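# Seat the end shield snap ring into its groove

## Task

The high speed shaft, bearing fitted, already sits in the end shield with its key facing the mark, and the end shield snap ring rests around the shaft at the entrance of its groove. Push the snap ring downward until it is seated in the groove, and make sure the shaft, bearing and key orientation are all still as they were when you finish.

## Robot and tools

ROBOT. Two arms, left_arm and right_arm, each ending in an identical five-finger right hand (so the hands are not mirrored). Base positions in the scene frame: left_arm at (-0.057, +0.466, 0) m, right_arm at (-0.017, -0.573, 0) m, both nearly unrotated. A post stands behind the arms. Loose objects may occasionally get a small push from outside.

FRAMES. Scene frame: origin at table-top height midway between the nominal bases, +z up, +x out over the table, left_arm toward +y. Fixed camera cam_high and the table use the scene frame. Each arm's hand poses, velocities, targets and its wrist camera pose are in that arm's own base frame, and pose offsets run along that base's axes, turning about the current Hand target position. The hand point sits 0.15 m out from the wrist flange along the fingers and 0.05 m in front of the palm: its +z runs along straight fingers, +y out of the palm, +x across the palm away from the thumb. Straight fingertips extend 0.06 to 0.07 m past it. A bracket on the little-finger side of the wrist can collide with things, and with fingers level the wrist may hang below the hand point and reach the table first.

ROW LAYOUT. Every row is 28 numbers, each in [-1, 1], always for both arms: left dx, dy, dz, rx, ry, rz; left thumb_turn, thumb_bend, index, middle, ring, little; left force_limit, speed; then the same 14 for the right. The six pose numbers are an offset (not a pose) from that arm's Hand target as it was when the action or move began, in the arm's base axes; 1.0 equals 0.6 m or 180 degrees, and rx, ry, rz form one rotation vector. Sending six zeros asks nothing new of an arm. Motor numbers are absolute targets: -1 open/straight, +1 closed (thumb_turn +1 puts the thumb opposite the fingers). force_limit maps -1..+1 to roughly 0..10 N at the fingertip (15 N for the two thumb motors); speed rises to full at +0.48. No value means unchanged: to keep a hand as is, resend the eight numbers from its last executed row (or, if none yet, its hand_measured plus hand_force_limit and hand_speed).

TOOLS.
execute_actions(actions, cameras): actions is a list of actions; each action is a table of up to 15 rows at 1/30 s per step, a short table repeating its final row to step 15. Every row counts from the action's starting Hand target, so repeating an offset moves further. An empty list returns images and the full readout.
move(target, speed, blend, stop_force, zero, blocking, cameras): target is one 28-number row or a list of up to 15; all offsets count from the Hand targets at the move's start, not from the preceding target. speed is the path's top speed in m/s (0.002 to 3.2, default 0.25; turns at twice that in rad/s), one value or one per target. blend in metres rounds corners; 0 stops at each. stop_force (4 to 120 N, both arms) ends an arm's path when its wrist sensor feels that much extra push against its motion; the arm then backs to just before the push and that becomes its Hand target. zero (default true) re-zeroes before the move. blocking=false returns early and cannot be combined with stop_force. Moves last at most 10 s and do not avoid obstacles.
wait(seconds), stop(), zoom_image(camera, region [x0,y0,x1,y1], max 504 by 504, on cam_high, cam_left_wrist or cam_right_wrist), show_instructions() for the reference page, zero_wrist_force(arm), finished_scene(scene=1).

RESULTS. Each result gives per arm end_effector_position (m), end_effector_quat_wxyz, velocities, Hand target (last commanded pose; the next offsets count from it; the hand often rests slightly short of it), joint positions and torques, Wrist force/torque (in the hand frame; a push on a surface shows as force into the arm), and per hand hand_measured, hand_stopped_by (moving, target, force, stalled, fault) and hand_load_n (positive when the finger is pushed open; a lost grip shows as load near 0). A move adds a "move:" line such as done, off_target, moving, held or fault, plus limits like paced or held. Cameras: cam_high, cam_left_wrist, cam_right_wrist, each 672x504.

CAUTIONS. Any part of an arm meeting about 150 N outside force, or a joint exceeding its contact torque limit (wrist joints only about 28.5 to 30.1 N m), halts that arm for 10 s. The arms are stiff, so a target even slightly beyond a firm contact can fault; press the ring with a slow move and a modest stop_force rather than a deep target. To release a push, command back past the current hand point. Orientation commands are clipped to 32 degrees from the measured orientation per step. Keep the arms apart; a clearance check may hold commands. Avoid drops, slams, hard pushes, hot motors from long strained holds, and anything leaving the table (that fails the task). Do not dislodge the shaft or rotate its key away from the mark.

Each tool is called after "Emit:" as name(argument=value, ...) on one line, values as JSON.

Reference images:

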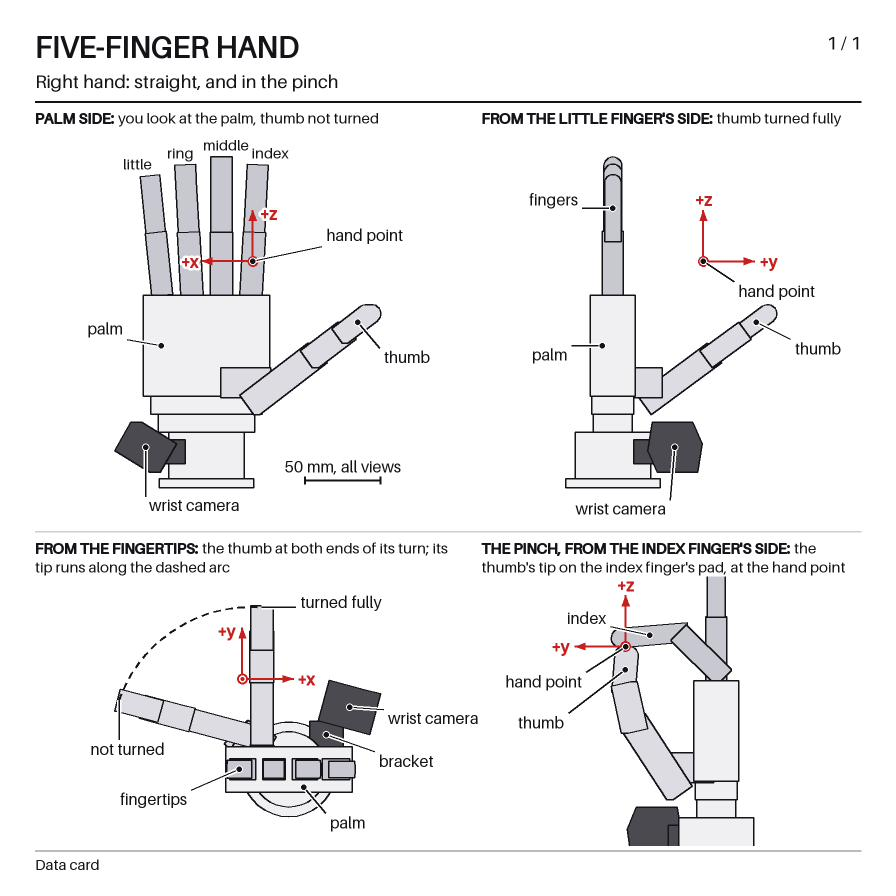

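## Session

Emit:
execute_actions(actions=[])

Scene clock: 0.00 s.
left_arm: end_effector_position=(+0.8279, -0.2539, +0.2571) hand_measured=(-1.000, -1.000, -1.000, -1.000, -1.000, -1.000) hand_load_n=(+0.0, +0.0, +0.0, +0.0, +0.0, +0.0) hand_stopped_by=(target, target, target, target, target, target) hand_force_limit=0.00 hand_speed=-0.80 end_effector_quat_wxyz=(+0.216, +0.696, +0.668, +0.148) | right_arm: end_effector_position=(+0.3660, +0.3721, +0.2704) hand_measured=(-1.000, -1.000, -1.000, -1.000, -1.000, -1.000) hand_load_n=(+0.0, +0.0, +0.0, +0.5, +0.0, +0.0) hand_stopped_by=(target, target, target, target, target, target) hand_force_limit=0.00 hand_speed=-0.80 end_effector_quat_wxyz=(+0.051, -0.490, +0.869, +0.050)
Joint positions: left_arm=[-0.554 -1.177 1.599 0.647 1.398 -0.468] | right_arm=[0.248 -1.481 1.941 1.038 1.447 -2.346]
Joint velocities: within noise
Joint torques (N m): no reading
Wrist force (N): no reading
Wrist torque (N m): no reading
Wrist force, peak (N): no reading
Hand target: left_arm +0.8279, -0.2539, +0.2571; +0.216, +0.696, +0.668, +0.148 | right_arm +0.3660, +0.3721, +0.2704; +0.051, -0.490, +0.869, +0.050

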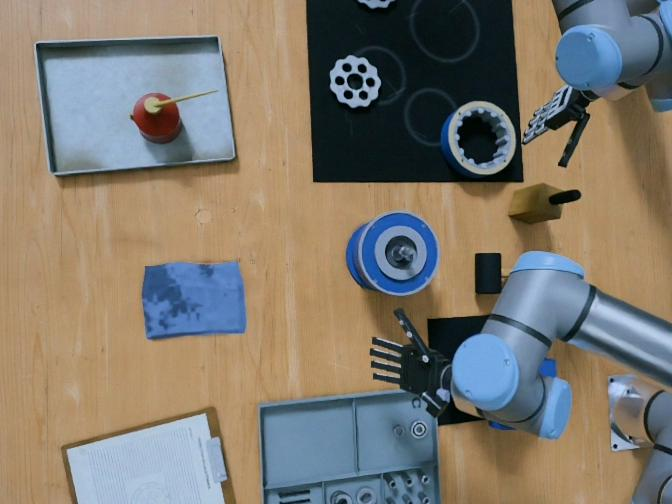

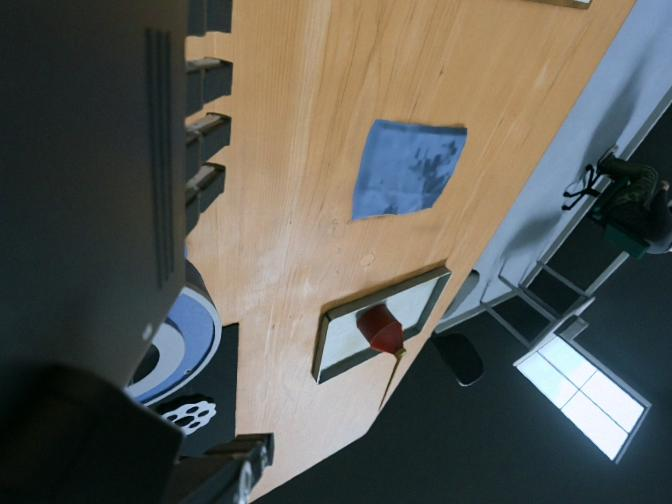

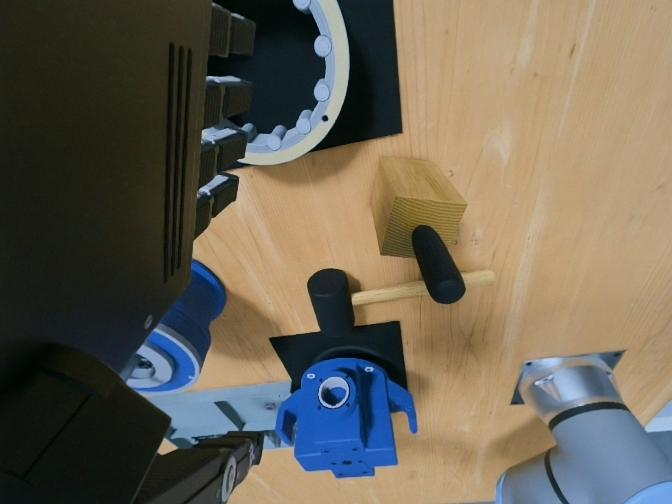

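Emit:
zoom_image(camera="cam_high", region=[330, 190, 460, 310])

Emit:
zoom_image(camera="cam_high", region=[240, 300, 500, 504])

Emit:
zoom_image(camera="cam_right_wrist", region=[100, 240, 500, 504])

Emit:
zoom_image(camera="cam_high", region=[430, 80, 620, 310])

Scaled by 3.877 from the camera's image (finer frame: 960x720).

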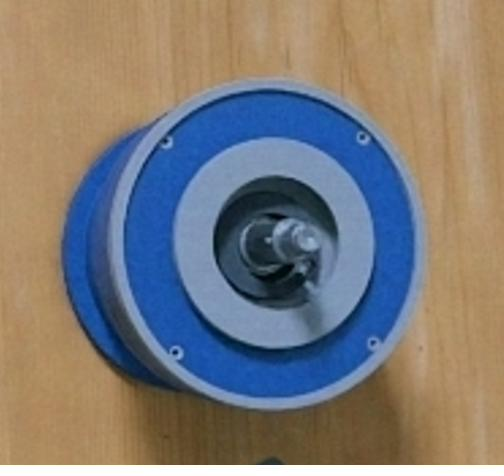

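Scaled by 1.938 from the camera's image (finer frame: 960x720).

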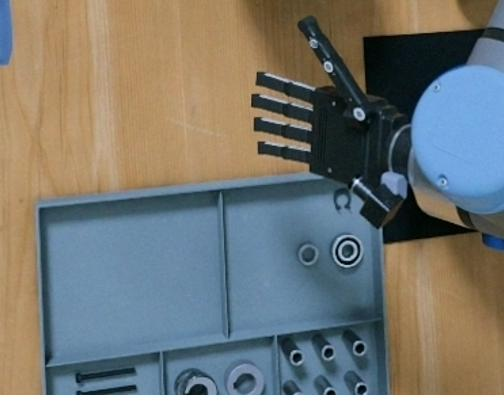

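Scaled by 1.260 from the camera's image (finer frame: 960x720).

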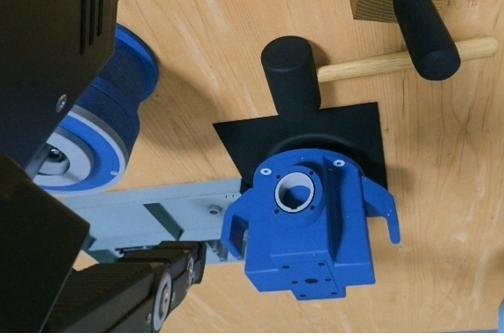

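Scaled by 2.191 from the camera's image (finer frame: 960x720).

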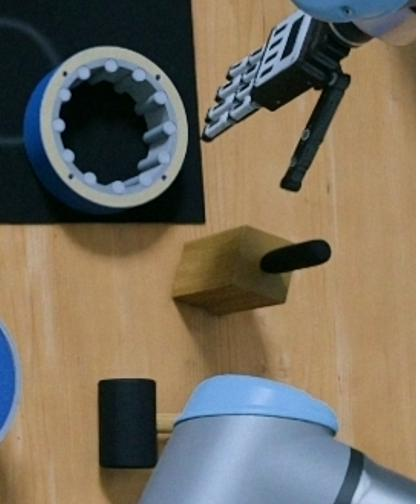

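Emit:
move(target=[-0.24,-0.161,0.0,0.0309,0.1658,0.0128,-1,-1,-1,-1,-1,-1,0,-0.8, 0,0,0,0,0,0,-1,-1,-1,-1,-1,-1,0,-0.8], speed=0.2, cameras=["all"])

Scene clock: 6.53 s.
left_arm: end_effector_position=(+0.6839, -0.3506, +0.2571) hand_measured=(-1.000, -1.000, -1.000, -1.000, -1.000, -1.000) hand_load_n=(+0.0, +0.0, +0.0, +0.0, +0.0, +0.0) hand_stopped_by=(target, target, target, target, target, target) hand_force_limit=0.00 hand_speed=-0.80 end_effector_quat_wxyz=(+0.000, +0.707, +0.707, +0.000) | right_arm: end_effector_position=(+0.3660, +0.3721, +0.2704) hand_measured=(-1.000, -1.000, -1.000, -1.000, -1.000, -1.000) hand_load_n=(+0.0, +0.5, +0.0, +0.0, +0.5, +0.0) hand_stopped_by=(target, target, target, target, target, target) hand_force_limit=0.00 hand_speed=-0.80 end_effector_quat_wxyz=(+0.051, -0.490, +0.869, +0.050)
Joint positions: left_arm=[-0.725 -1.121 1.494 1.198 1.571 -0.724] | right_arm=[0.248 -1.481 1.941 1.038 1.447 -2.346]
Joint torques (N m): left_arm=[8.45 -77.96 -27.69 6.93 1.04 -1.47] | right_arm=[1.44 -44.91 -37.91 3.05 0.15 0.02]
Wrist force (N): left_arm=[-0.4 1.0 0.6] | right_arm=[-0.1 -0.4 -0.1]
Wrist torque (N m): left_arm=[0.02 0.00 0.20] | right_arm=[-0.05 0.02 -0.02]
Wrist force, peak (N): left_arm=[1.5 0.4 0.8] | right_arm=[0.4 -0.5 -0.4]
Hand target: left_arm +0.6839, -0.3505, +0.2571; +0.000, +0.707, +0.707, +0.000 | right_arm +0.3660, +0.3721, +0.2704; +0.051, -0.490, +0.869, +0.050
Off the commanded pose: left_arm 0.000 m, 0 deg | right_arm 0.000 m, 0 deg.
move: done
cam_left_wrist: T_world_to_cam=[[0.96819, 0.24148, 0.0656, -0.59688], [0.17228, -0.83338, 0.52516, -0.54773], [0.18148, -0.49715, -0.84847, 0.03559]] pos_world=[0.66579, -0.29464, 0.35699]

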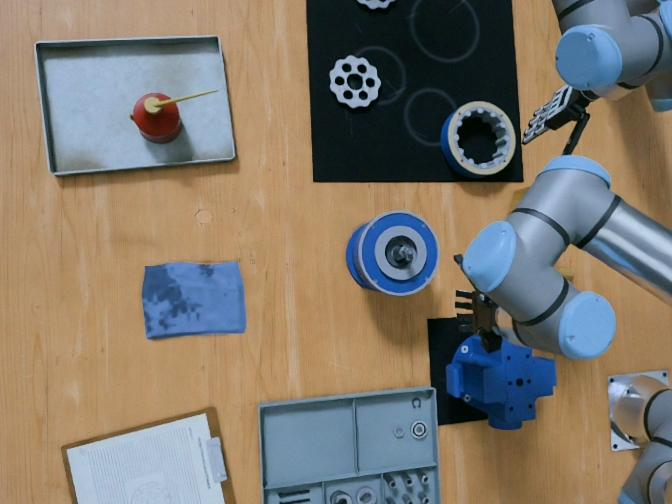

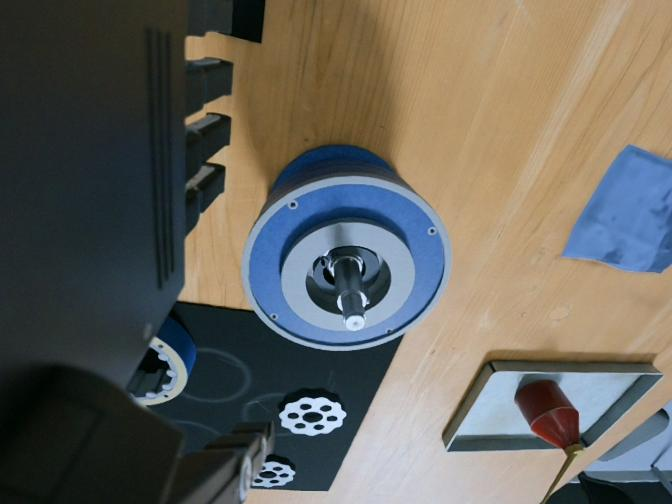

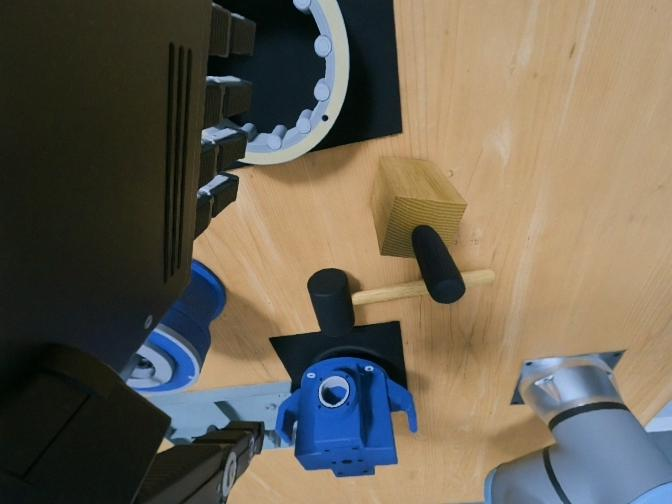

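Emit:
zoom_image(camera="cam_left_wrist", region=[290, 210, 430, 350])

Emit:
zoom_image(camera="cam_left_wrist", region=[230, 130, 470, 370])

Emit:
zoom_image(camera="cam_high", region=[370, 220, 430, 280])

Scaled by 3.600 from the camera's image (finer frame: 960x720).

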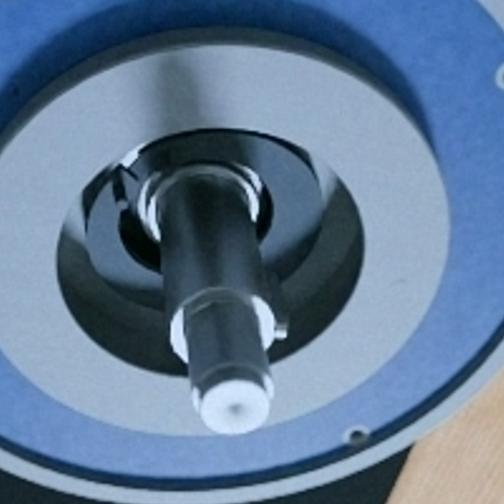

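Scaled by 2.100 from the camera's image (finer frame: 960x720).

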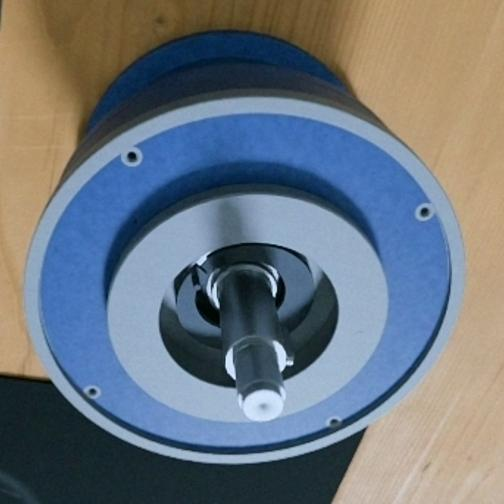

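Scaled by 8.400 from the camera's image (finer frame: 960x720).

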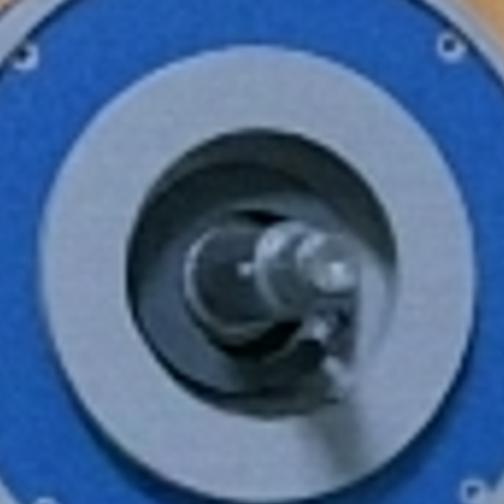

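Emit:
move(target=[[0,0,0.0883,0,0,0,-1,-1,-1,-1,-1,-1,0,-0.8, 0,0,0,0,0,0,-1,-1,-1,-1,-1,-1,0,-0.8],[0.109,-0.2457,0.0883,0,0,0,-1,-1,-1,-1,-1,-1,0,-0.8, 0,0,0,0,0,0,-1,-1,-1,-1,-1,-1,0,-0.8]], speed=0.15, blend=[0.03,0], cameras=["cam_left_wrist","cam_high","cam_right_wrist"])

Emit:
zoom_image(camera="cam_left_wrist", region=[230, 0, 400, 130])

Scene clock: 11.43 s.
left_arm: end_effector_position=(+0.7492, -0.4979, +0.3101) hand_measured=(-1.000, -1.000, -1.000, -1.000, -1.000, -1.000) hand_load_n=(+0.0, +0.0, +0.0, +0.0, +0.0, +0.0) hand_stopped_by=(target, target, target, target, target, target) hand_force_limit=0.00 hand_speed=-0.80 end_effector_quat_wxyz=(+0.000, +0.707, +0.707, +0.000) | right_arm: end_effector_position=(+0.3660, +0.3721, +0.2704) hand_measured=(-1.000, -1.000, -1.000, -1.000, -1.000, -1.000) hand_load_n=(+0.0, +0.0, +0.0, +0.0, +0.0, +0.0) hand_stopped_by=(target, target, target, target, target, target) hand_force_limit=0.00 hand_speed=-0.80 end_effector_quat_wxyz=(+0.051, -0.490, +0.869, +0.050)
Joint positions: left_arm=[-0.806 -0.923 1.085 1.409 1.571 -0.806] | right_arm=[0.248 -1.481 1.941 1.038 1.447 -2.346]
Joint torques (N m): left_arm=[18.56 -75.62 -43.84 0.94 1.35 0.62] | right_arm=[2.61 -46.13 -37.51 3.38 0.03 -0.27]
Wrist force (N): left_arm=[-0.2 0.6 0.7] | right_arm=[0.0 -0.1 -0.1]
Wrist torque (N m): left_arm=[-0.04 0.00 0.17] | right_arm=[-0.02 -0.01 0.00]
Wrist force, peak (N): left_arm=[0.1 1.0 2.7] | right_arm=[-0.4 -0.4 -0.3]
Hand target: left_arm +0.7493, -0.4979, +0.3101; +0.000, +0.707, +0.707, +0.000 | right_arm +0.3660, +0.3721, +0.2704; +0.051, -0.490, +0.869, +0.050
Off the commanded pose: left_arm 0.000 m, 0 deg | right_arm 0.000 m, 0 deg.
move: done; blend cut to 0.0265 m at target 1
cam_left_wrist: T_world_to_cam=[[0.9682, 0.24149, 0.0653, -0.62789], [0.17249, -0.83351, 0.52489, -0.70967], [0.18118, -0.49694, -0.84866, -0.00413]] pos_world=[0.73109, -0.44194, 0.40999]

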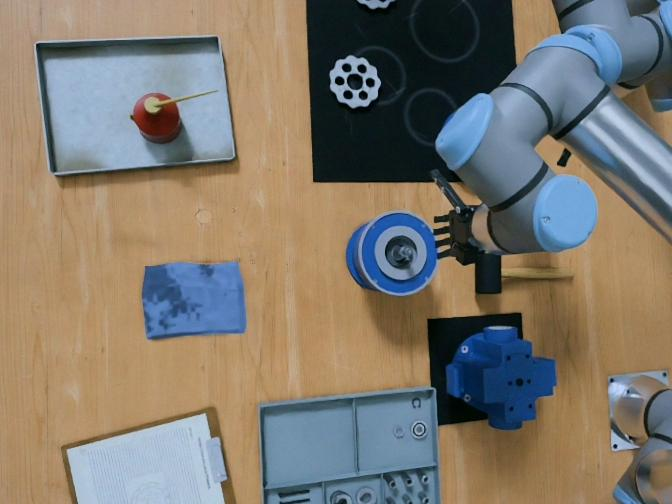

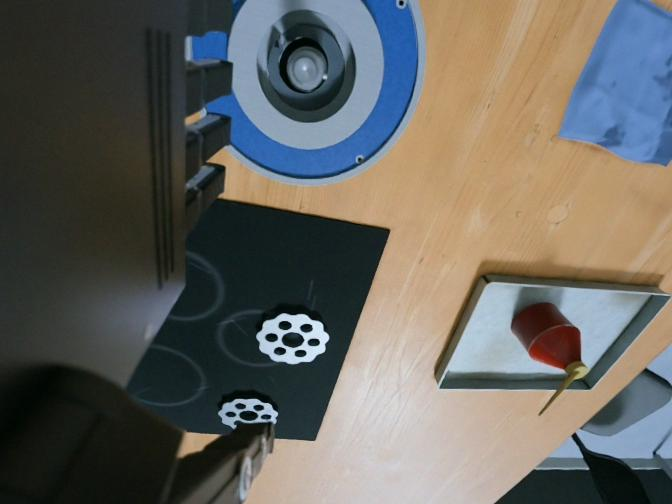

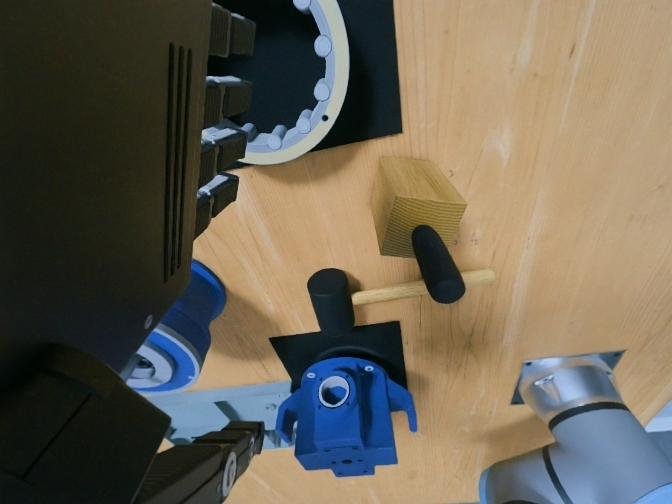

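Scaled by 2.965 from the camera's image (finer frame: 960x720).

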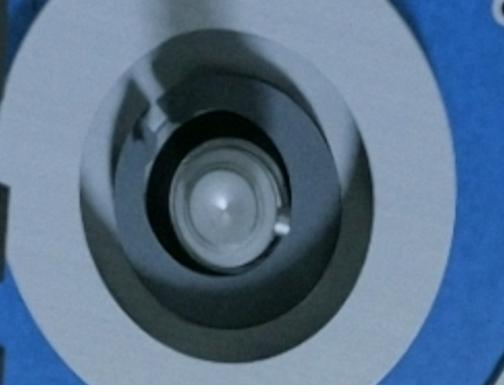

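Emit:
move(target=[0.0823,0.0473,-0.0335,0,0.0556,0,-1,-1,-1,1,-1,1,0,-0.3, 0,0,0,0,0,0,-1,-1,-1,-1,-1,-1,0,-0.8], speed=0.08, cameras=["cam_left_wrist","cam_high"])

Emit:
zoom_image(camera="cam_left_wrist", region=[150, 0, 350, 200])

Scene clock: 23.00 s.
left_arm: end_effector_position=(+0.7987, -0.4694, +0.2900) hand_measured=(-1.000, -1.000, -1.000, +1.000, -1.000, +1.000) hand_load_n=(+0.0, +0.0, +0.0, +0.0, +0.0, +0.0) hand_stopped_by=(target, target, target, target, target, target) hand_force_limit=0.00 hand_speed=-0.30 end_effector_quat_wxyz=(-0.062, +0.704, +0.704, -0.062) | right_arm: end_effector_position=(+0.3660, +0.3721, +0.2704) hand_measured=(-1.000, -1.000, -1.000, -1.000, -1.000, -1.000) hand_load_n=(+0.0, +0.0, +0.0, +0.0, +0.0, +0.0) hand_stopped_by=(target, target, target, target, target, target) hand_force_limit=0.00 hand_speed=-0.80 end_effector_quat_wxyz=(+0.051, -0.490, +0.869, +0.050)
Joint positions: left_arm=[-0.704 -0.784 0.899 1.589 1.684 -0.696] | right_arm=[0.248 -1.481 1.941 1.038 1.447 -2.346]
Joint torques (N m): left_arm=[-7.95 -93.3 -39.48 2.49 0.41 -0.15] | right_arm=[1.86 -44.28 -37.4 3.11 -0.14 -0.41]
Wrist force (N): left_arm=[-0.2 1.5 0.4] | right_arm=[-0.1 0.1 -0.1]
Wrist torque (N m): left_arm=[0.08 0.00 0.07] | right_arm=[0.02 0.01 0.00]
Wrist force, peak (N): left_arm=[-0.2 2.1 0.6] | right_arm=[-0.3 -0.4 -0.1]
Hand target: left_arm +0.7986, -0.4695, +0.2900; -0.062, +0.704, +0.704, -0.062 | right_arm +0.3660, +0.3721, +0.2704; +0.051, -0.490, +0.869, +0.050
Off the commanded pose: left_arm 0.000 m, 0 deg | right_arm 0.000 m, 0 deg.
move: done
cam_left_wrist: T_world_to_cam=[[0.96477, 0.24172, -0.10389, -0.62949], [0.26126, -0.83343, 0.48697, -0.74378], [0.03113, -0.49695, -0.86722, 0.10923]] pos_world=[0.79823, -0.41344, 0.39153]
Images, in order (width x height): cam_high 672x504, cam_left_wrist 672x504.

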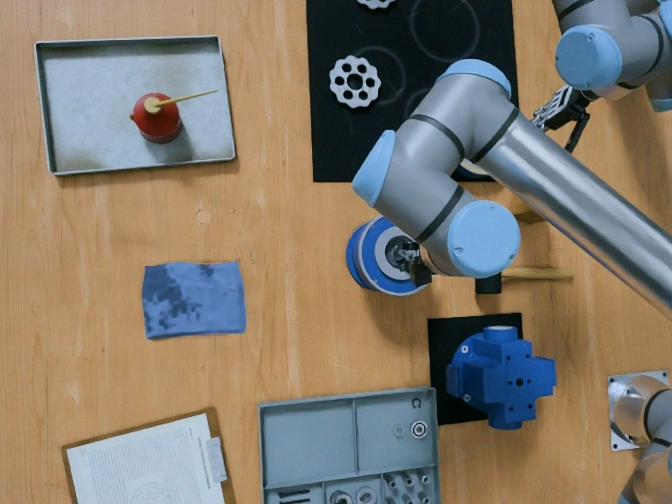

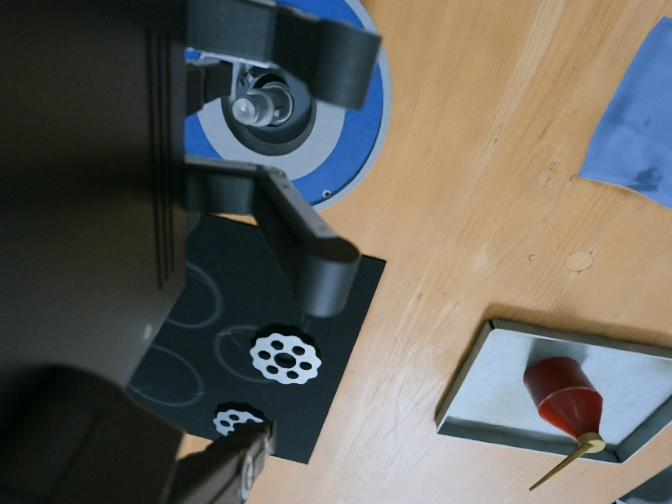

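Scaled by 2.520 from the camera's image (finer frame: 960x720).

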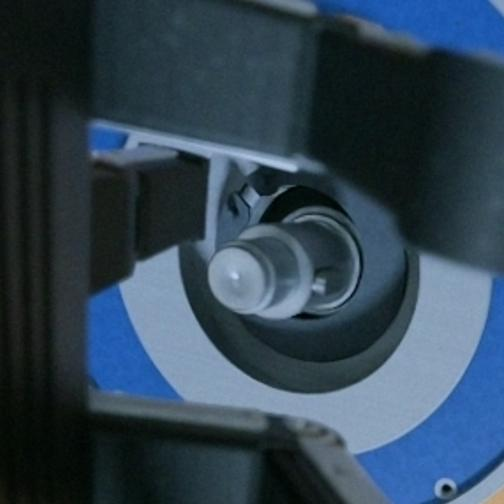

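Emit:
move(target=[0,0,-0.05,0,0,0,-1,-1,-1,1,-1,1,0,-0.3, 0,0,0,0,0,0,-1,-1,-1,-1,-1,-1,0,-0.8], speed=0.08, cameras=["cam_left_wrist","cam_high"])

Emit:
zoom_image(camera="cam_left_wrist", region=[150, 0, 350, 200])

Emit:
zoom_image(camera="cam_high", region=[340, 200, 460, 300])

Scene clock: 25.53 s.
left_arm: end_effector_position=(+0.7987, -0.4695, +0.2599) hand_measured=(-1.000, -1.000, -1.000, +1.000, -1.000, +1.000) hand_load_n=(+0.0, +0.0, +0.0, +0.0, +0.0, +0.0) hand_stopped_by=(target, target, target, target, target, target) hand_force_limit=0.00 hand_speed=-0.30 end_effector_quat_wxyz=(-0.062, +0.704, +0.704, -0.062) | right_arm: end_effector_position=(+0.3660, +0.3721, +0.2704) hand_measured=(-1.000, -1.000, -1.000, -1.000, -1.000, -1.000) hand_load_n=(+0.0, -0.5, +0.0, +0.0, +0.0, +0.0) hand_stopped_by=(target, target, target, target, target, target) hand_force_limit=0.00 hand_speed=-0.80 end_effector_quat_wxyz=(+0.051, -0.490, +0.869, +0.050)
Joint positions: left_arm=[-0.704 -0.775 0.937 1.543 1.684 -0.696] | right_arm=[0.248 -1.481 1.941 1.038 1.447 -2.346]
Joint torques (N m): left_arm=[-15.74 -108.21 -43.06 7.79 0.57 0.07] | right_arm=[0.94 -45 -37.72 3.33 0.09 -0.14]
Wrist force (N): left_arm=[-0.2 1.0 0.4] | right_arm=[0.2 -0.1 -0.2]
Wrist torque (N m): left_arm=[-0.01 0.01 0.05] | right_arm=[0.00 -0.02 0.01]
Wrist force, peak (N): left_arm=[-0.4 1.4 1.9] | right_arm=[-0.2 -0.3 -0.4]
Hand target: left_arm +0.7986, -0.4695, +0.2600; -0.062, +0.704, +0.704, -0.062 | right_arm +0.3660, +0.3721, +0.2704; +0.051, -0.490, +0.869, +0.050
Off the commanded pose: left_arm 0.000 m, 0 deg | right_arm 0.000 m, 0 deg.
move: done
cam_left_wrist: T_world_to_cam=[[0.96479, 0.24163, -0.10387, -0.63266], [0.26116, -0.83341, 0.48705, -0.72915], [0.03112, -0.49703, -0.86718, 0.08304]] pos_world=[0.79823, -0.41354, 0.36143]
Images, in order (width x height): cam_high 672x504, cam_left_wrist 672x504.

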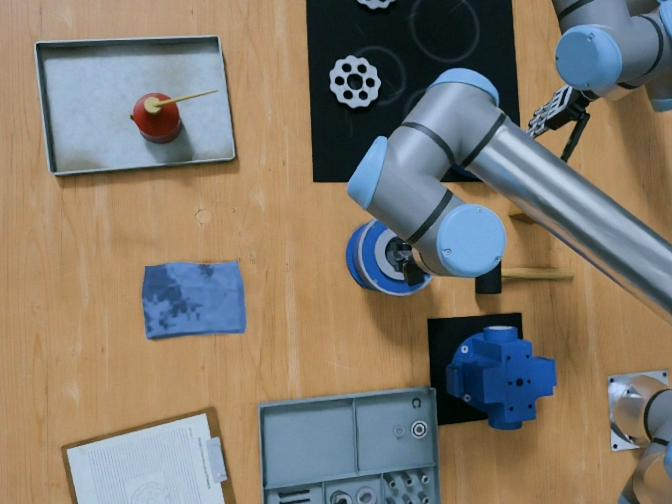

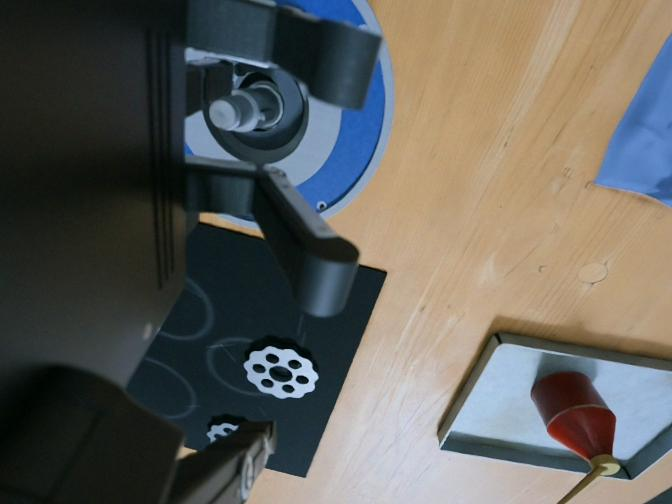

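Scaled by 2.520 from the camera's image (finer frame: 960x720).

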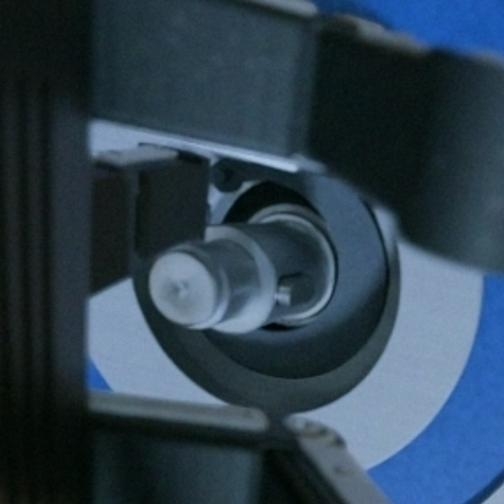

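Scaled by 4.200 from the camera's image (finer frame: 960x720).

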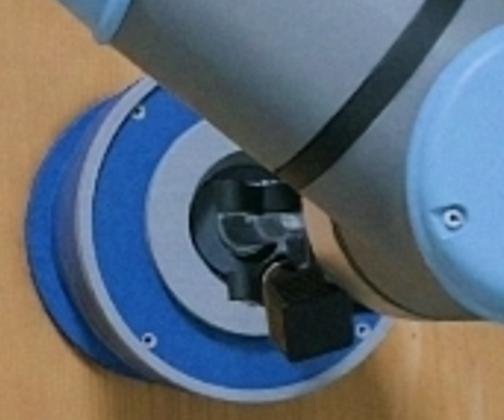

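Emit:
zoom_image(camera="cam_high", region=[375, 225, 430, 290])

Scaled by 7.754 from the camera's image (finer frame: 960x720).

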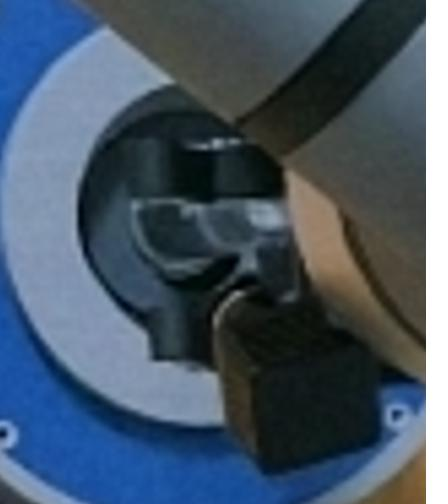

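Emit:
move(target=[[-0.0033,0.0083,0,0,0,0,-1,-1,-1,1,-1,1,0,-0.3, 0,0,0,0,0,0,-1,-1,-1,-1,-1,-1,0,-0.8],[-0.0033,0.0083,-0.0583,0,0,0,-1,-1,-1,1,-1,1,0,-0.3, 0,0,0,0,0,0,-1,-1,-1,-1,-1,-1,0,-0.8]], speed=0.04, stop_force=5, cameras=["cam_left_wrist","cam_high"])

Emit:
zoom_image(camera="cam_left_wrist", region=[150, 0, 350, 200])

Emit:
zoom_image(camera="cam_high", region=[370, 220, 440, 290])

Scene clock: 31.30 s.
left_arm: end_effector_position=(+0.7967, -0.4645, +0.2250) hand_measured=(-1.000, -1.000, -1.000, +1.000, -1.000, +1.000) hand_load_n=(+0.0, +0.0, +0.0, +0.0, +0.0, +0.0) hand_stopped_by=(target, target, target, target, target, target) hand_force_limit=0.00 hand_speed=-0.30 end_effector_quat_wxyz=(-0.062, +0.704, +0.704, -0.062) | right_arm: end_effector_position=(+0.3660, +0.3721, +0.2704) hand_measured=(-1.000, -1.000, -1.000, -1.000, -1.000, -1.000) hand_load_n=(+0.0, +0.0, +0.0, +0.0, +0.0, +0.0) hand_stopped_by=(target, target, target, target, target, target) hand_force_limit=0.00 hand_speed=-0.80 end_effector_quat_wxyz=(+0.051, -0.490, +0.869, +0.050)
Joint positions: left_arm=[-0.701 -0.77 0.99 1.485 1.684 -0.693] | right_arm=[0.248 -1.481 1.941 1.038 1.447 -2.346]
Joint torques (N m): left_arm=[-12.23 -108.42 -42.59 8.69 0.8 -1.28] | right_arm=[0.38 -44.11 -37.38 2.78 0.22 -0.51]
Wrist force (N): left_arm=[-0.3 1.1 0.5] | right_arm=[0.3 -0.5 0.1]
Wrist torque (N m): left_arm=[0.02 0.03 0.04] | right_arm=[-0.08 -0.05 0.00]
Wrist force, peak (N): left_arm=[-0.5 1.6 0.8] | right_arm=[0.3 -0.5 0.1]
Hand target: left_arm +0.7967, -0.4645, +0.2250; -0.062, +0.704, +0.704, -0.062 | right_arm +0.3660, +0.3721, +0.2704; +0.051, -0.490, +0.869, +0.050
Off the commanded pose: left_arm 0.000 m, 0 deg | right_arm 0.000 m, 0 deg.
move: done
cam_left_wrist: T_world_to_cam=[[0.96479, 0.24163, -0.10387, -0.63556], [0.26116, -0.83341, 0.48705, -0.70746], [0.03112, -0.49703, -0.86718, 0.05532]] pos_world=[0.79623, -0.40854, 0.32653]
Images, in order (width x height): cam_high 672x504, cam_left_wrist 672x504.

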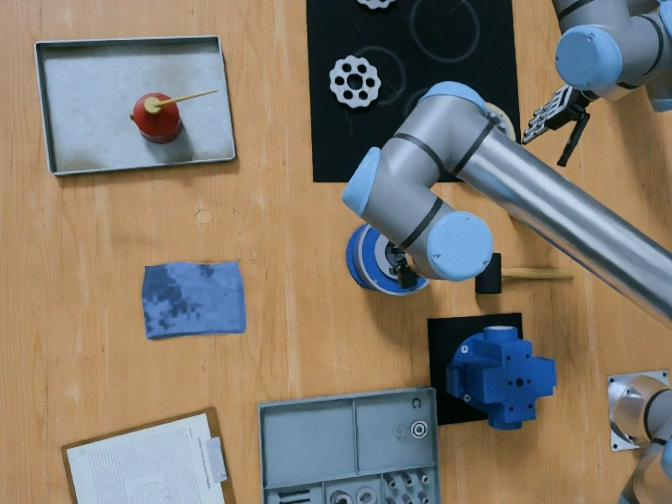

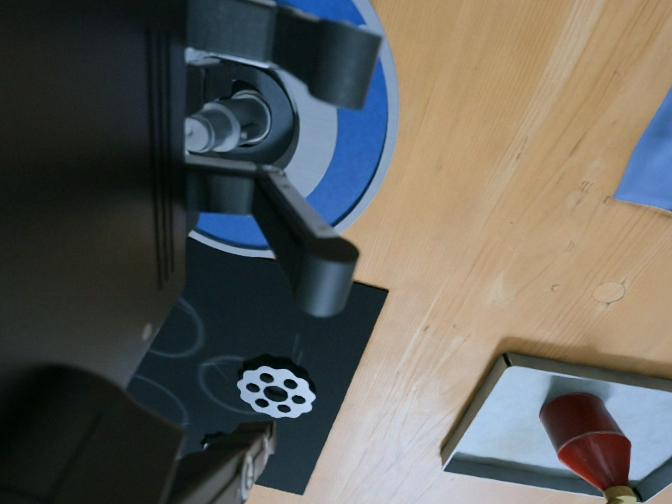

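Scaled by 2.520 from the camera's image (finer frame: 960x720).

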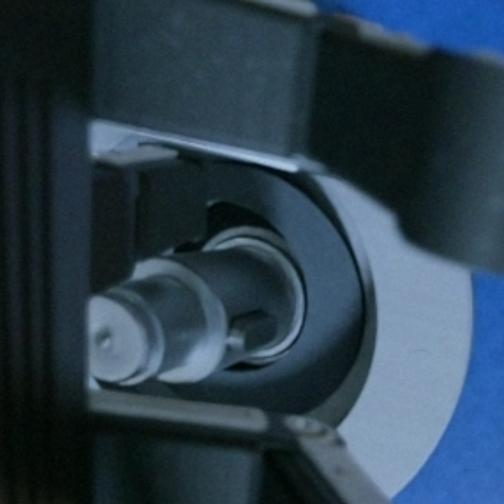

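Scaled by 7.200 from the camera's image (finer frame: 960x720).

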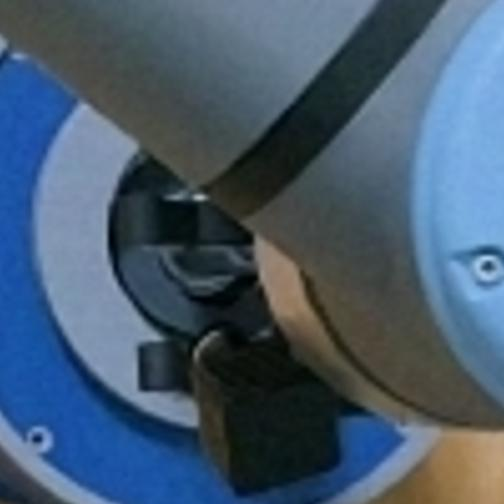

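Emit:
move(target=[0,0,-0.0867,0,0,0,-1,-1,-1,1,-1,1,0,-0.3, 0,0,0,0,0,0,-1,-1,-1,-1,-1,-1,0,-0.8], speed=0.01, stop_force=4, cameras=["cam_left_wrist","cam_high"])

Emit:
zoom_image(camera="cam_left_wrist", region=[150, 0, 350, 200])

Emit:
zoom_image(camera="cam_high", region=[370, 220, 440, 290])

Scene clock: 38.57 s.
left_arm: end_effector_position=(+0.7967, -0.4645, +0.1849) hand_measured=(-1.000, -1.000, -1.000, +1.000, -1.000, +1.000) hand_load_n=(+0.0, +0.0, +0.0, +0.0, -0.5, +0.0) hand_stopped_by=(target, target, target, target, target, target) hand_force_limit=0.00 hand_speed=-0.30 end_effector_quat_wxyz=(-0.062, +0.704, +0.704, -0.062) | right_arm: end_effector_position=(+0.3660, +0.3721, +0.2704) hand_measured=(-1.000, -1.000, -1.000, -1.000, -1.000, -1.000) hand_load_n=(+0.0, +0.0, +0.0, +0.0, +0.0, +0.0) hand_stopped_by=(target, target, target, target, target, target) hand_force_limit=0.00 hand_speed=-0.80 end_effector_quat_wxyz=(+0.051, -0.490, +0.869, +0.050)
Joint positions: left_arm=[-0.701 -0.751 1.028 1.428 1.684 -0.693] | right_arm=[0.248 -1.481 1.941 1.038 1.447 -2.346]
Joint torques (N m): left_arm=[-10.71 -106.42 -40.68 8.14 0.07 -0.81] | right_arm=[1.52 -45.35 -37.11 3.24 0.22 -0.53]
Wrist force (N): left_arm=[0.0 0.4 -3.0] | right_arm=[-0.1 -0.1 -0.3]
Wrist torque (N m): left_arm=[0.25 0.05 0.03] | right_arm=[0.01 0.02 -0.01]
Wrist force, peak (N): left_arm=[-0.6 -0.5 -8.1] | right_arm=[0.1 -0.5 -0.2]
Hand target: left_arm +0.7967, -0.4645, +0.1849; -0.062, +0.704, +0.704, -0.062 (not the last commanded pose) | right_arm +0.3660, +0.3721, +0.2704; +0.051, -0.490, +0.869, +0.050
Off the commanded pose: left_arm 0.012 m, 0 deg | right_arm 0.000 m, 0 deg.
move: contact (left_arm)
cam_left_wrist: T_world_to_cam=[[0.96479, 0.24163, -0.10387, -0.63973], [0.26116, -0.83341, 0.48705, -0.68793], [0.03112, -0.49703, -0.86718, 0.02054]] pos_world=[0.79623, -0.40854, 0.28643]
Images, in order (width x height): cam_high 672x504, cam_left_wrist 672x504.

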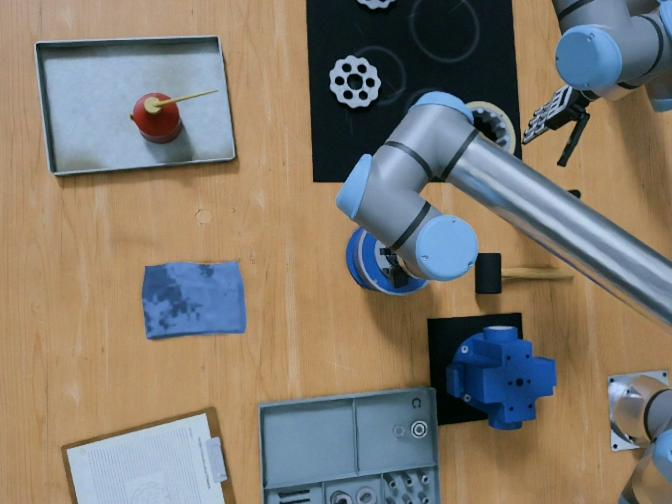

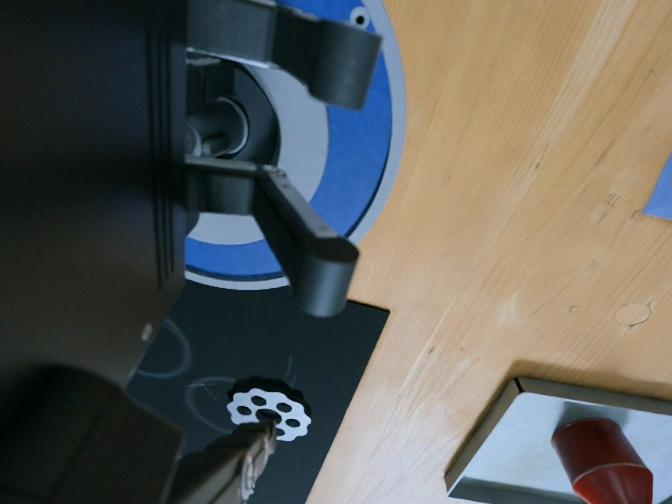

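Scaled by 2.520 from the camera's image (finer frame: 960x720).

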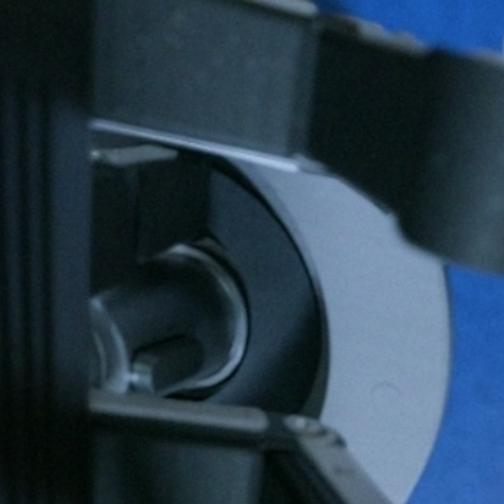

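Scaled by 7.200 from the camera's image (finer frame: 960x720).

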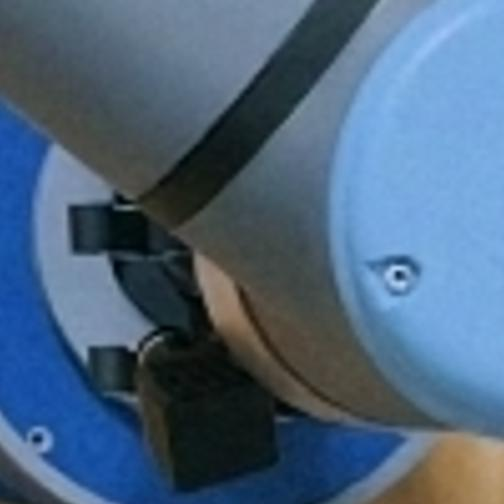

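Emit:
move(target=[0,0,-0.02,0,0,0,-1,-1,-1,1,-1,1,0,-0.3, 0,0,0,0,0,0,-1,-1,-1,-1,-1,-1,0,-0.8], speed=0.005, stop_force=15, cameras=["cam_left_wrist"])

Emit:
zoom_image(camera="cam_left_wrist", region=[150, 0, 350, 200])

Scene clock: 40.47 s.
left_arm: end_effector_position=(+0.7967, -0.4646, +0.1839) hand_measured=(-1.000, -1.000, -1.000, +1.000, -1.000, +1.000) hand_load_n=(+0.0, +0.0, +0.5, +0.0, +0.5, +0.0) hand_stopped_by=(target, target, target, target, target, target) hand_force_limit=0.00 hand_speed=-0.30 end_effector_quat_wxyz=(-0.062, +0.704, +0.704, -0.062) | right_arm: end_effector_position=(+0.3660, +0.3721, +0.2704) hand_measured=(-1.000, -1.000, -1.000, -1.000, -1.000, -1.000) hand_load_n=(+0.0, +0.0, +0.0, +0.0, +0.0, +0.0) hand_stopped_by=(target, target, target, target, target, target) hand_force_limit=0.00 hand_speed=-0.80 end_effector_quat_wxyz=(+0.051, -0.490, +0.869, +0.050)
Joint positions: left_arm=[-0.701 -0.751 1.029 1.426 1.684 -0.693] | right_arm=[0.248 -1.481 1.941 1.038 1.447 -2.346]
Joint torques (N m): left_arm=[-9.95 -90.07 -34.19 4.41 -0.01 -0.83] | right_arm=[1.69 -43.36 -38.31 3.24 0.23 -0.23]
Wrist force (N): left_arm=[-0.4 -2.5 -18.9] | right_arm=[-0.3 -0.3 -0.1]
Wrist torque (N m): left_arm=[1.44 0.45 -0.06] | right_arm=[-0.04 0.04 -0.03]
Wrist force, peak (N): left_arm=[-0.7 -2.7 -21.1] | right_arm=[-0.2 -0.6 -0.3]
Hand target: left_arm +0.7967, -0.4646, +0.1839; -0.062, +0.704, +0.704, -0.062 (not the last commanded pose) | right_arm +0.3660, +0.3721, +0.2704; +0.051, -0.490, +0.869, +0.050
Off the commanded pose: left_arm 0.011 m, 0 deg | right_arm 0.000 m, 0 deg.
move: contact (left_arm)
cam_left_wrist: T_world_to_cam=[[0.96479, 0.24166, -0.10381, -0.63985], [0.26115, -0.83334, 0.48719, -0.68739], [0.03122, -0.49715, -0.86711, 0.01944]] pos_world=[0.79623, -0.40854, 0.28533]

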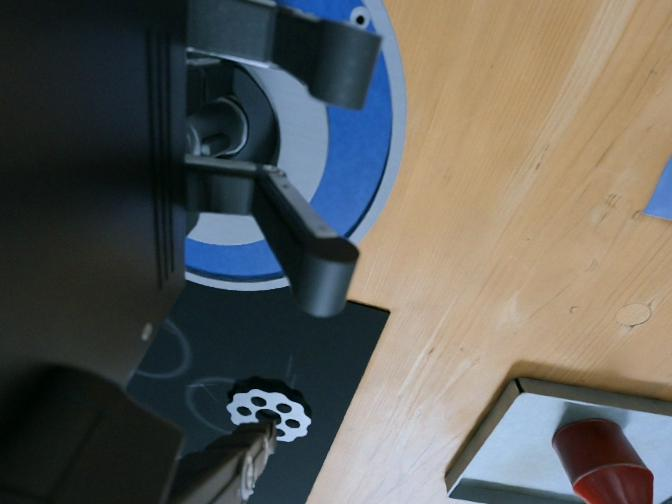

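Scaled by 2.520 from the camera's image (finer frame: 960x720).

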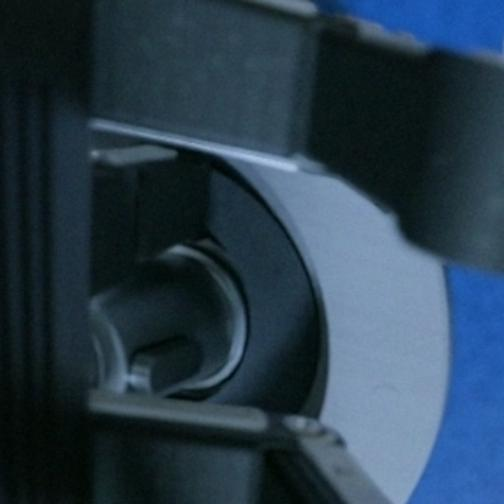

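Emit:
move(target=[0,0,-0.02,0,0,0,-1,-1,-1,1,-1,1,0,-0.3, 0,0,0,0,0,0,-1,-1,-1,-1,-1,-1,0,-0.8], speed=0.004, stop_force=20, cameras=[])

Scene clock: 42.80 s.
left_arm: end_effector_position=(+0.7967, -0.4646, +0.1801) hand_measured=(-1.000, -1.000, -1.000, +1.000, -1.000, +1.000) hand_load_n=(+0.0, +0.0, +0.0, +0.0, +0.0, +0.0) hand_stopped_by=(target, target, target, target, target, target) hand_force_limit=0.00 hand_speed=-0.30 end_effector_quat_wxyz=(-0.061, +0.704, +0.704, -0.062) | right_arm: end_effector_position=(+0.3660, +0.3721, +0.2704) hand_measured=(-1.000, -1.000, -1.000, -1.000, -1.000, -1.000) hand_load_n=(+0.0, +0.0, +0.0, +0.0, +0.5, +0.0) hand_stopped_by=(target, target, target, target, target, target) hand_force_limit=0.00 hand_speed=-0.80 end_effector_quat_wxyz=(+0.051, -0.490, +0.869, +0.050)
Joint positions: left_arm=[-0.701 -0.749 1.033 1.42 1.684 -0.693] | right_arm=[0.248 -1.481 1.941 1.038 1.447 -2.346]
Joint torques (N m): left_arm=[-10.75 -62.91 -22.71 2.23 0.15 -0.73] | right_arm=[0.99 -45.65 -37.52 3.15 -0.1 -0.33]
Wrist force (N): left_arm=[-1.4 0.4 -44.7] | right_arm=[0.1 0.0 0.0]
Wrist torque (N m): left_arm=[2.78 0.62 -0.05] | right_arm=[0.00 -0.02 0.00]
Wrist force, peak (N): left_arm=[-1.9 0.4 -45.5] | right_arm=[-0.3 -0.4 0.1]
Hand target: left_arm +0.7967, -0.4646, +0.1801; -0.061, +0.704, +0.704, -0.062 (not the last commanded pose) | right_arm +0.3660, +0.3721, +0.2704; +0.051, -0.490, +0.869, +0.050
Off the commanded pose: left_arm 0.008 m, 0 deg | right_arm 0.000 m, 0 deg.
move: contact (left_arm)

Emit:
wait(seconds=0.1, cameras=["cam_left_wrist"])

Emit:
zoom_image(camera="cam_left_wrist", region=[150, 0, 350, 200])

Scene clock: 43.30 s.
left_arm: end_effector_position=(+0.7967, -0.4646, +0.1801) hand_measured=(-1.000, -1.000, -1.000, +1.000, -1.000, +1.000) hand_load_n=(+0.0, +0.0, +0.0, +0.0, +0.0, +0.0) hand_stopped_by=(target, target, target, target, target, target) hand_force_limit=0.00 hand_speed=-0.30 end_effector_quat_wxyz=(-0.061, +0.704, +0.704, -0.062) | right_arm: end_effector_position=(+0.3660, +0.3721, +0.2704) hand_measured=(-1.000, -1.000, -1.000, -1.000, -1.000, -1.000) hand_load_n=(+0.0, +0.0, +0.0, +0.0, +0.0, +0.0) hand_stopped_by=(target, target, target, target, target, target) hand_force_limit=0.00 hand_speed=-0.80 end_effector_quat_wxyz=(+0.051, -0.490, +0.869, +0.050)
Joint positions: left_arm=[-0.701 -0.749 1.033 1.42 1.684 -0.693] | right_arm=[0.248 -1.481 1.941 1.038 1.447 -2.346]
Joint torques (N m): left_arm=[-10.89 -60.01 -22.37 2.21 0.19 -0.84] | right_arm=[1.3 -45.44 -37.76 3.29 0.02 -0.38]
Wrist force (N): left_arm=[-1.6 0.3 -44.2] | right_arm=[0.1 0.0 0.0]
Wrist torque (N m): left_arm=[2.74 0.65 -0.06] | right_arm=[0.01 -0.01 0.01]
Wrist force, peak (N): left_arm=[-1.3 0.1 -44.9] | right_arm=[-0.2 -0.4 0.1]
Hand target: left_arm +0.7967, -0.4646, +0.1801; -0.061, +0.704, +0.704, -0.062 (not the last commanded pose) | right_arm +0.3660, +0.3721, +0.2704; +0.051, -0.490, +0.869, +0.050
Off the commanded pose: left_arm 0.008 m, 0 deg | right_arm 0.000 m, 0 deg.
wait: 0.10 s; at rest from the start
cam_left_wrist: T_world_to_cam=[[0.96481, 0.24165, -0.10363, -0.6403], [0.26105, -0.83327, 0.48736, -0.68553], [0.03142, -0.49726, -0.86703, 0.01601]] pos_world=[0.79623, -0.40854, 0.28163]

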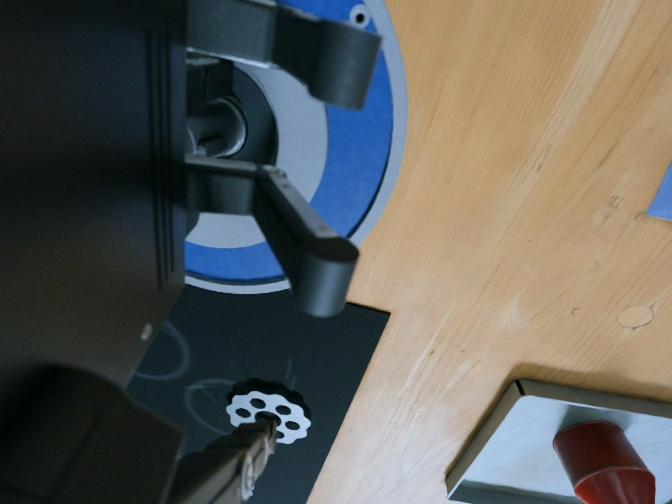

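Scaled by 2.520 from the camera's image (finer frame: 960x720).

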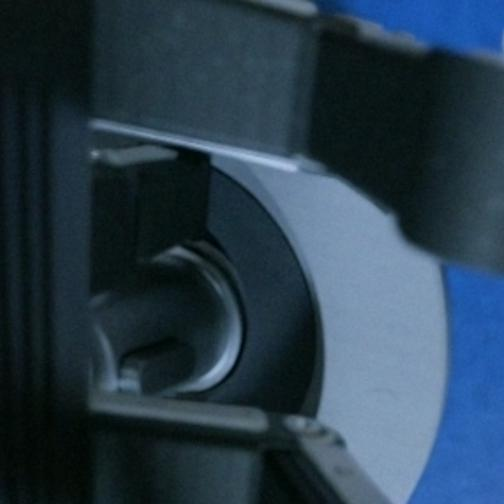

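Emit:
move(target=[0,0,-0.02,0,0,0,-1,-1,-1,1,-1,1,0,-0.3, 0,0,0,0,0,0,-1,-1,-1,-1,-1,-1,0,-0.8], speed=0.004, stop_force=10, cameras=[])

Scene clock: 45.13 s.
left_arm: end_effector_position=(+0.7968, -0.4646, +0.1789) hand_measured=(-1.000, -1.000, -1.000, +1.000, -1.000, +1.000) hand_load_n=(+0.0, +0.0, -10.0, +0.0, +0.0, +0.0) hand_stopped_by=(target, target, target, target, target, target) hand_force_limit=0.00 hand_speed=-0.30 end_effector_quat_wxyz=(-0.061, +0.704, +0.704, -0.062) | right_arm: end_effector_position=(+0.3660, +0.3721, +0.2704) hand_measured=(-1.000, -1.000, -1.000, -1.000, -1.000, -1.000) hand_load_n=(+0.0, +0.0, +0.0, +0.0, +0.0, +0.0) hand_stopped_by=(target, target, target, target, target, target) hand_force_limit=0.00 hand_speed=-0.80 end_effector_quat_wxyz=(+0.051, -0.490, +0.869, +0.050)
Joint positions: left_arm=[-0.701 -0.748 1.034 1.419 1.684 -0.693] | right_arm=[0.248 -1.481 1.941 1.038 1.447 -2.346]
Joint torques (N m): left_arm=[-10.64 -57.73 -16.38 2.38 0.25 -0.76] | right_arm=[0.72 -45.21 -37.24 3.19 0.1 -0.26]
Wrist force (N): left_arm=[-4.0 3.5 -56.6] | right_arm=[-0.1 -0.4 0.0]
Wrist torque (N m): left_arm=[3.19 0.74 -0.22] | right_arm=[-0.06 0.00 -0.02]
Wrist force, peak (N): left_arm=[-3.8 3.5 -58.1] | right_arm=[-0.4 -0.2 0.2]
Hand target: left_arm +0.7968, -0.4646, +0.1789; -0.061, +0.704, +0.704, -0.062 (not the last commanded pose) | right_arm +0.3660, +0.3721, +0.2704; +0.051, -0.490, +0.869, +0.050
Off the commanded pose: left_arm 0.011 m, 0 deg | right_arm 0.000 m, 0 deg.
move: contact (left_arm)


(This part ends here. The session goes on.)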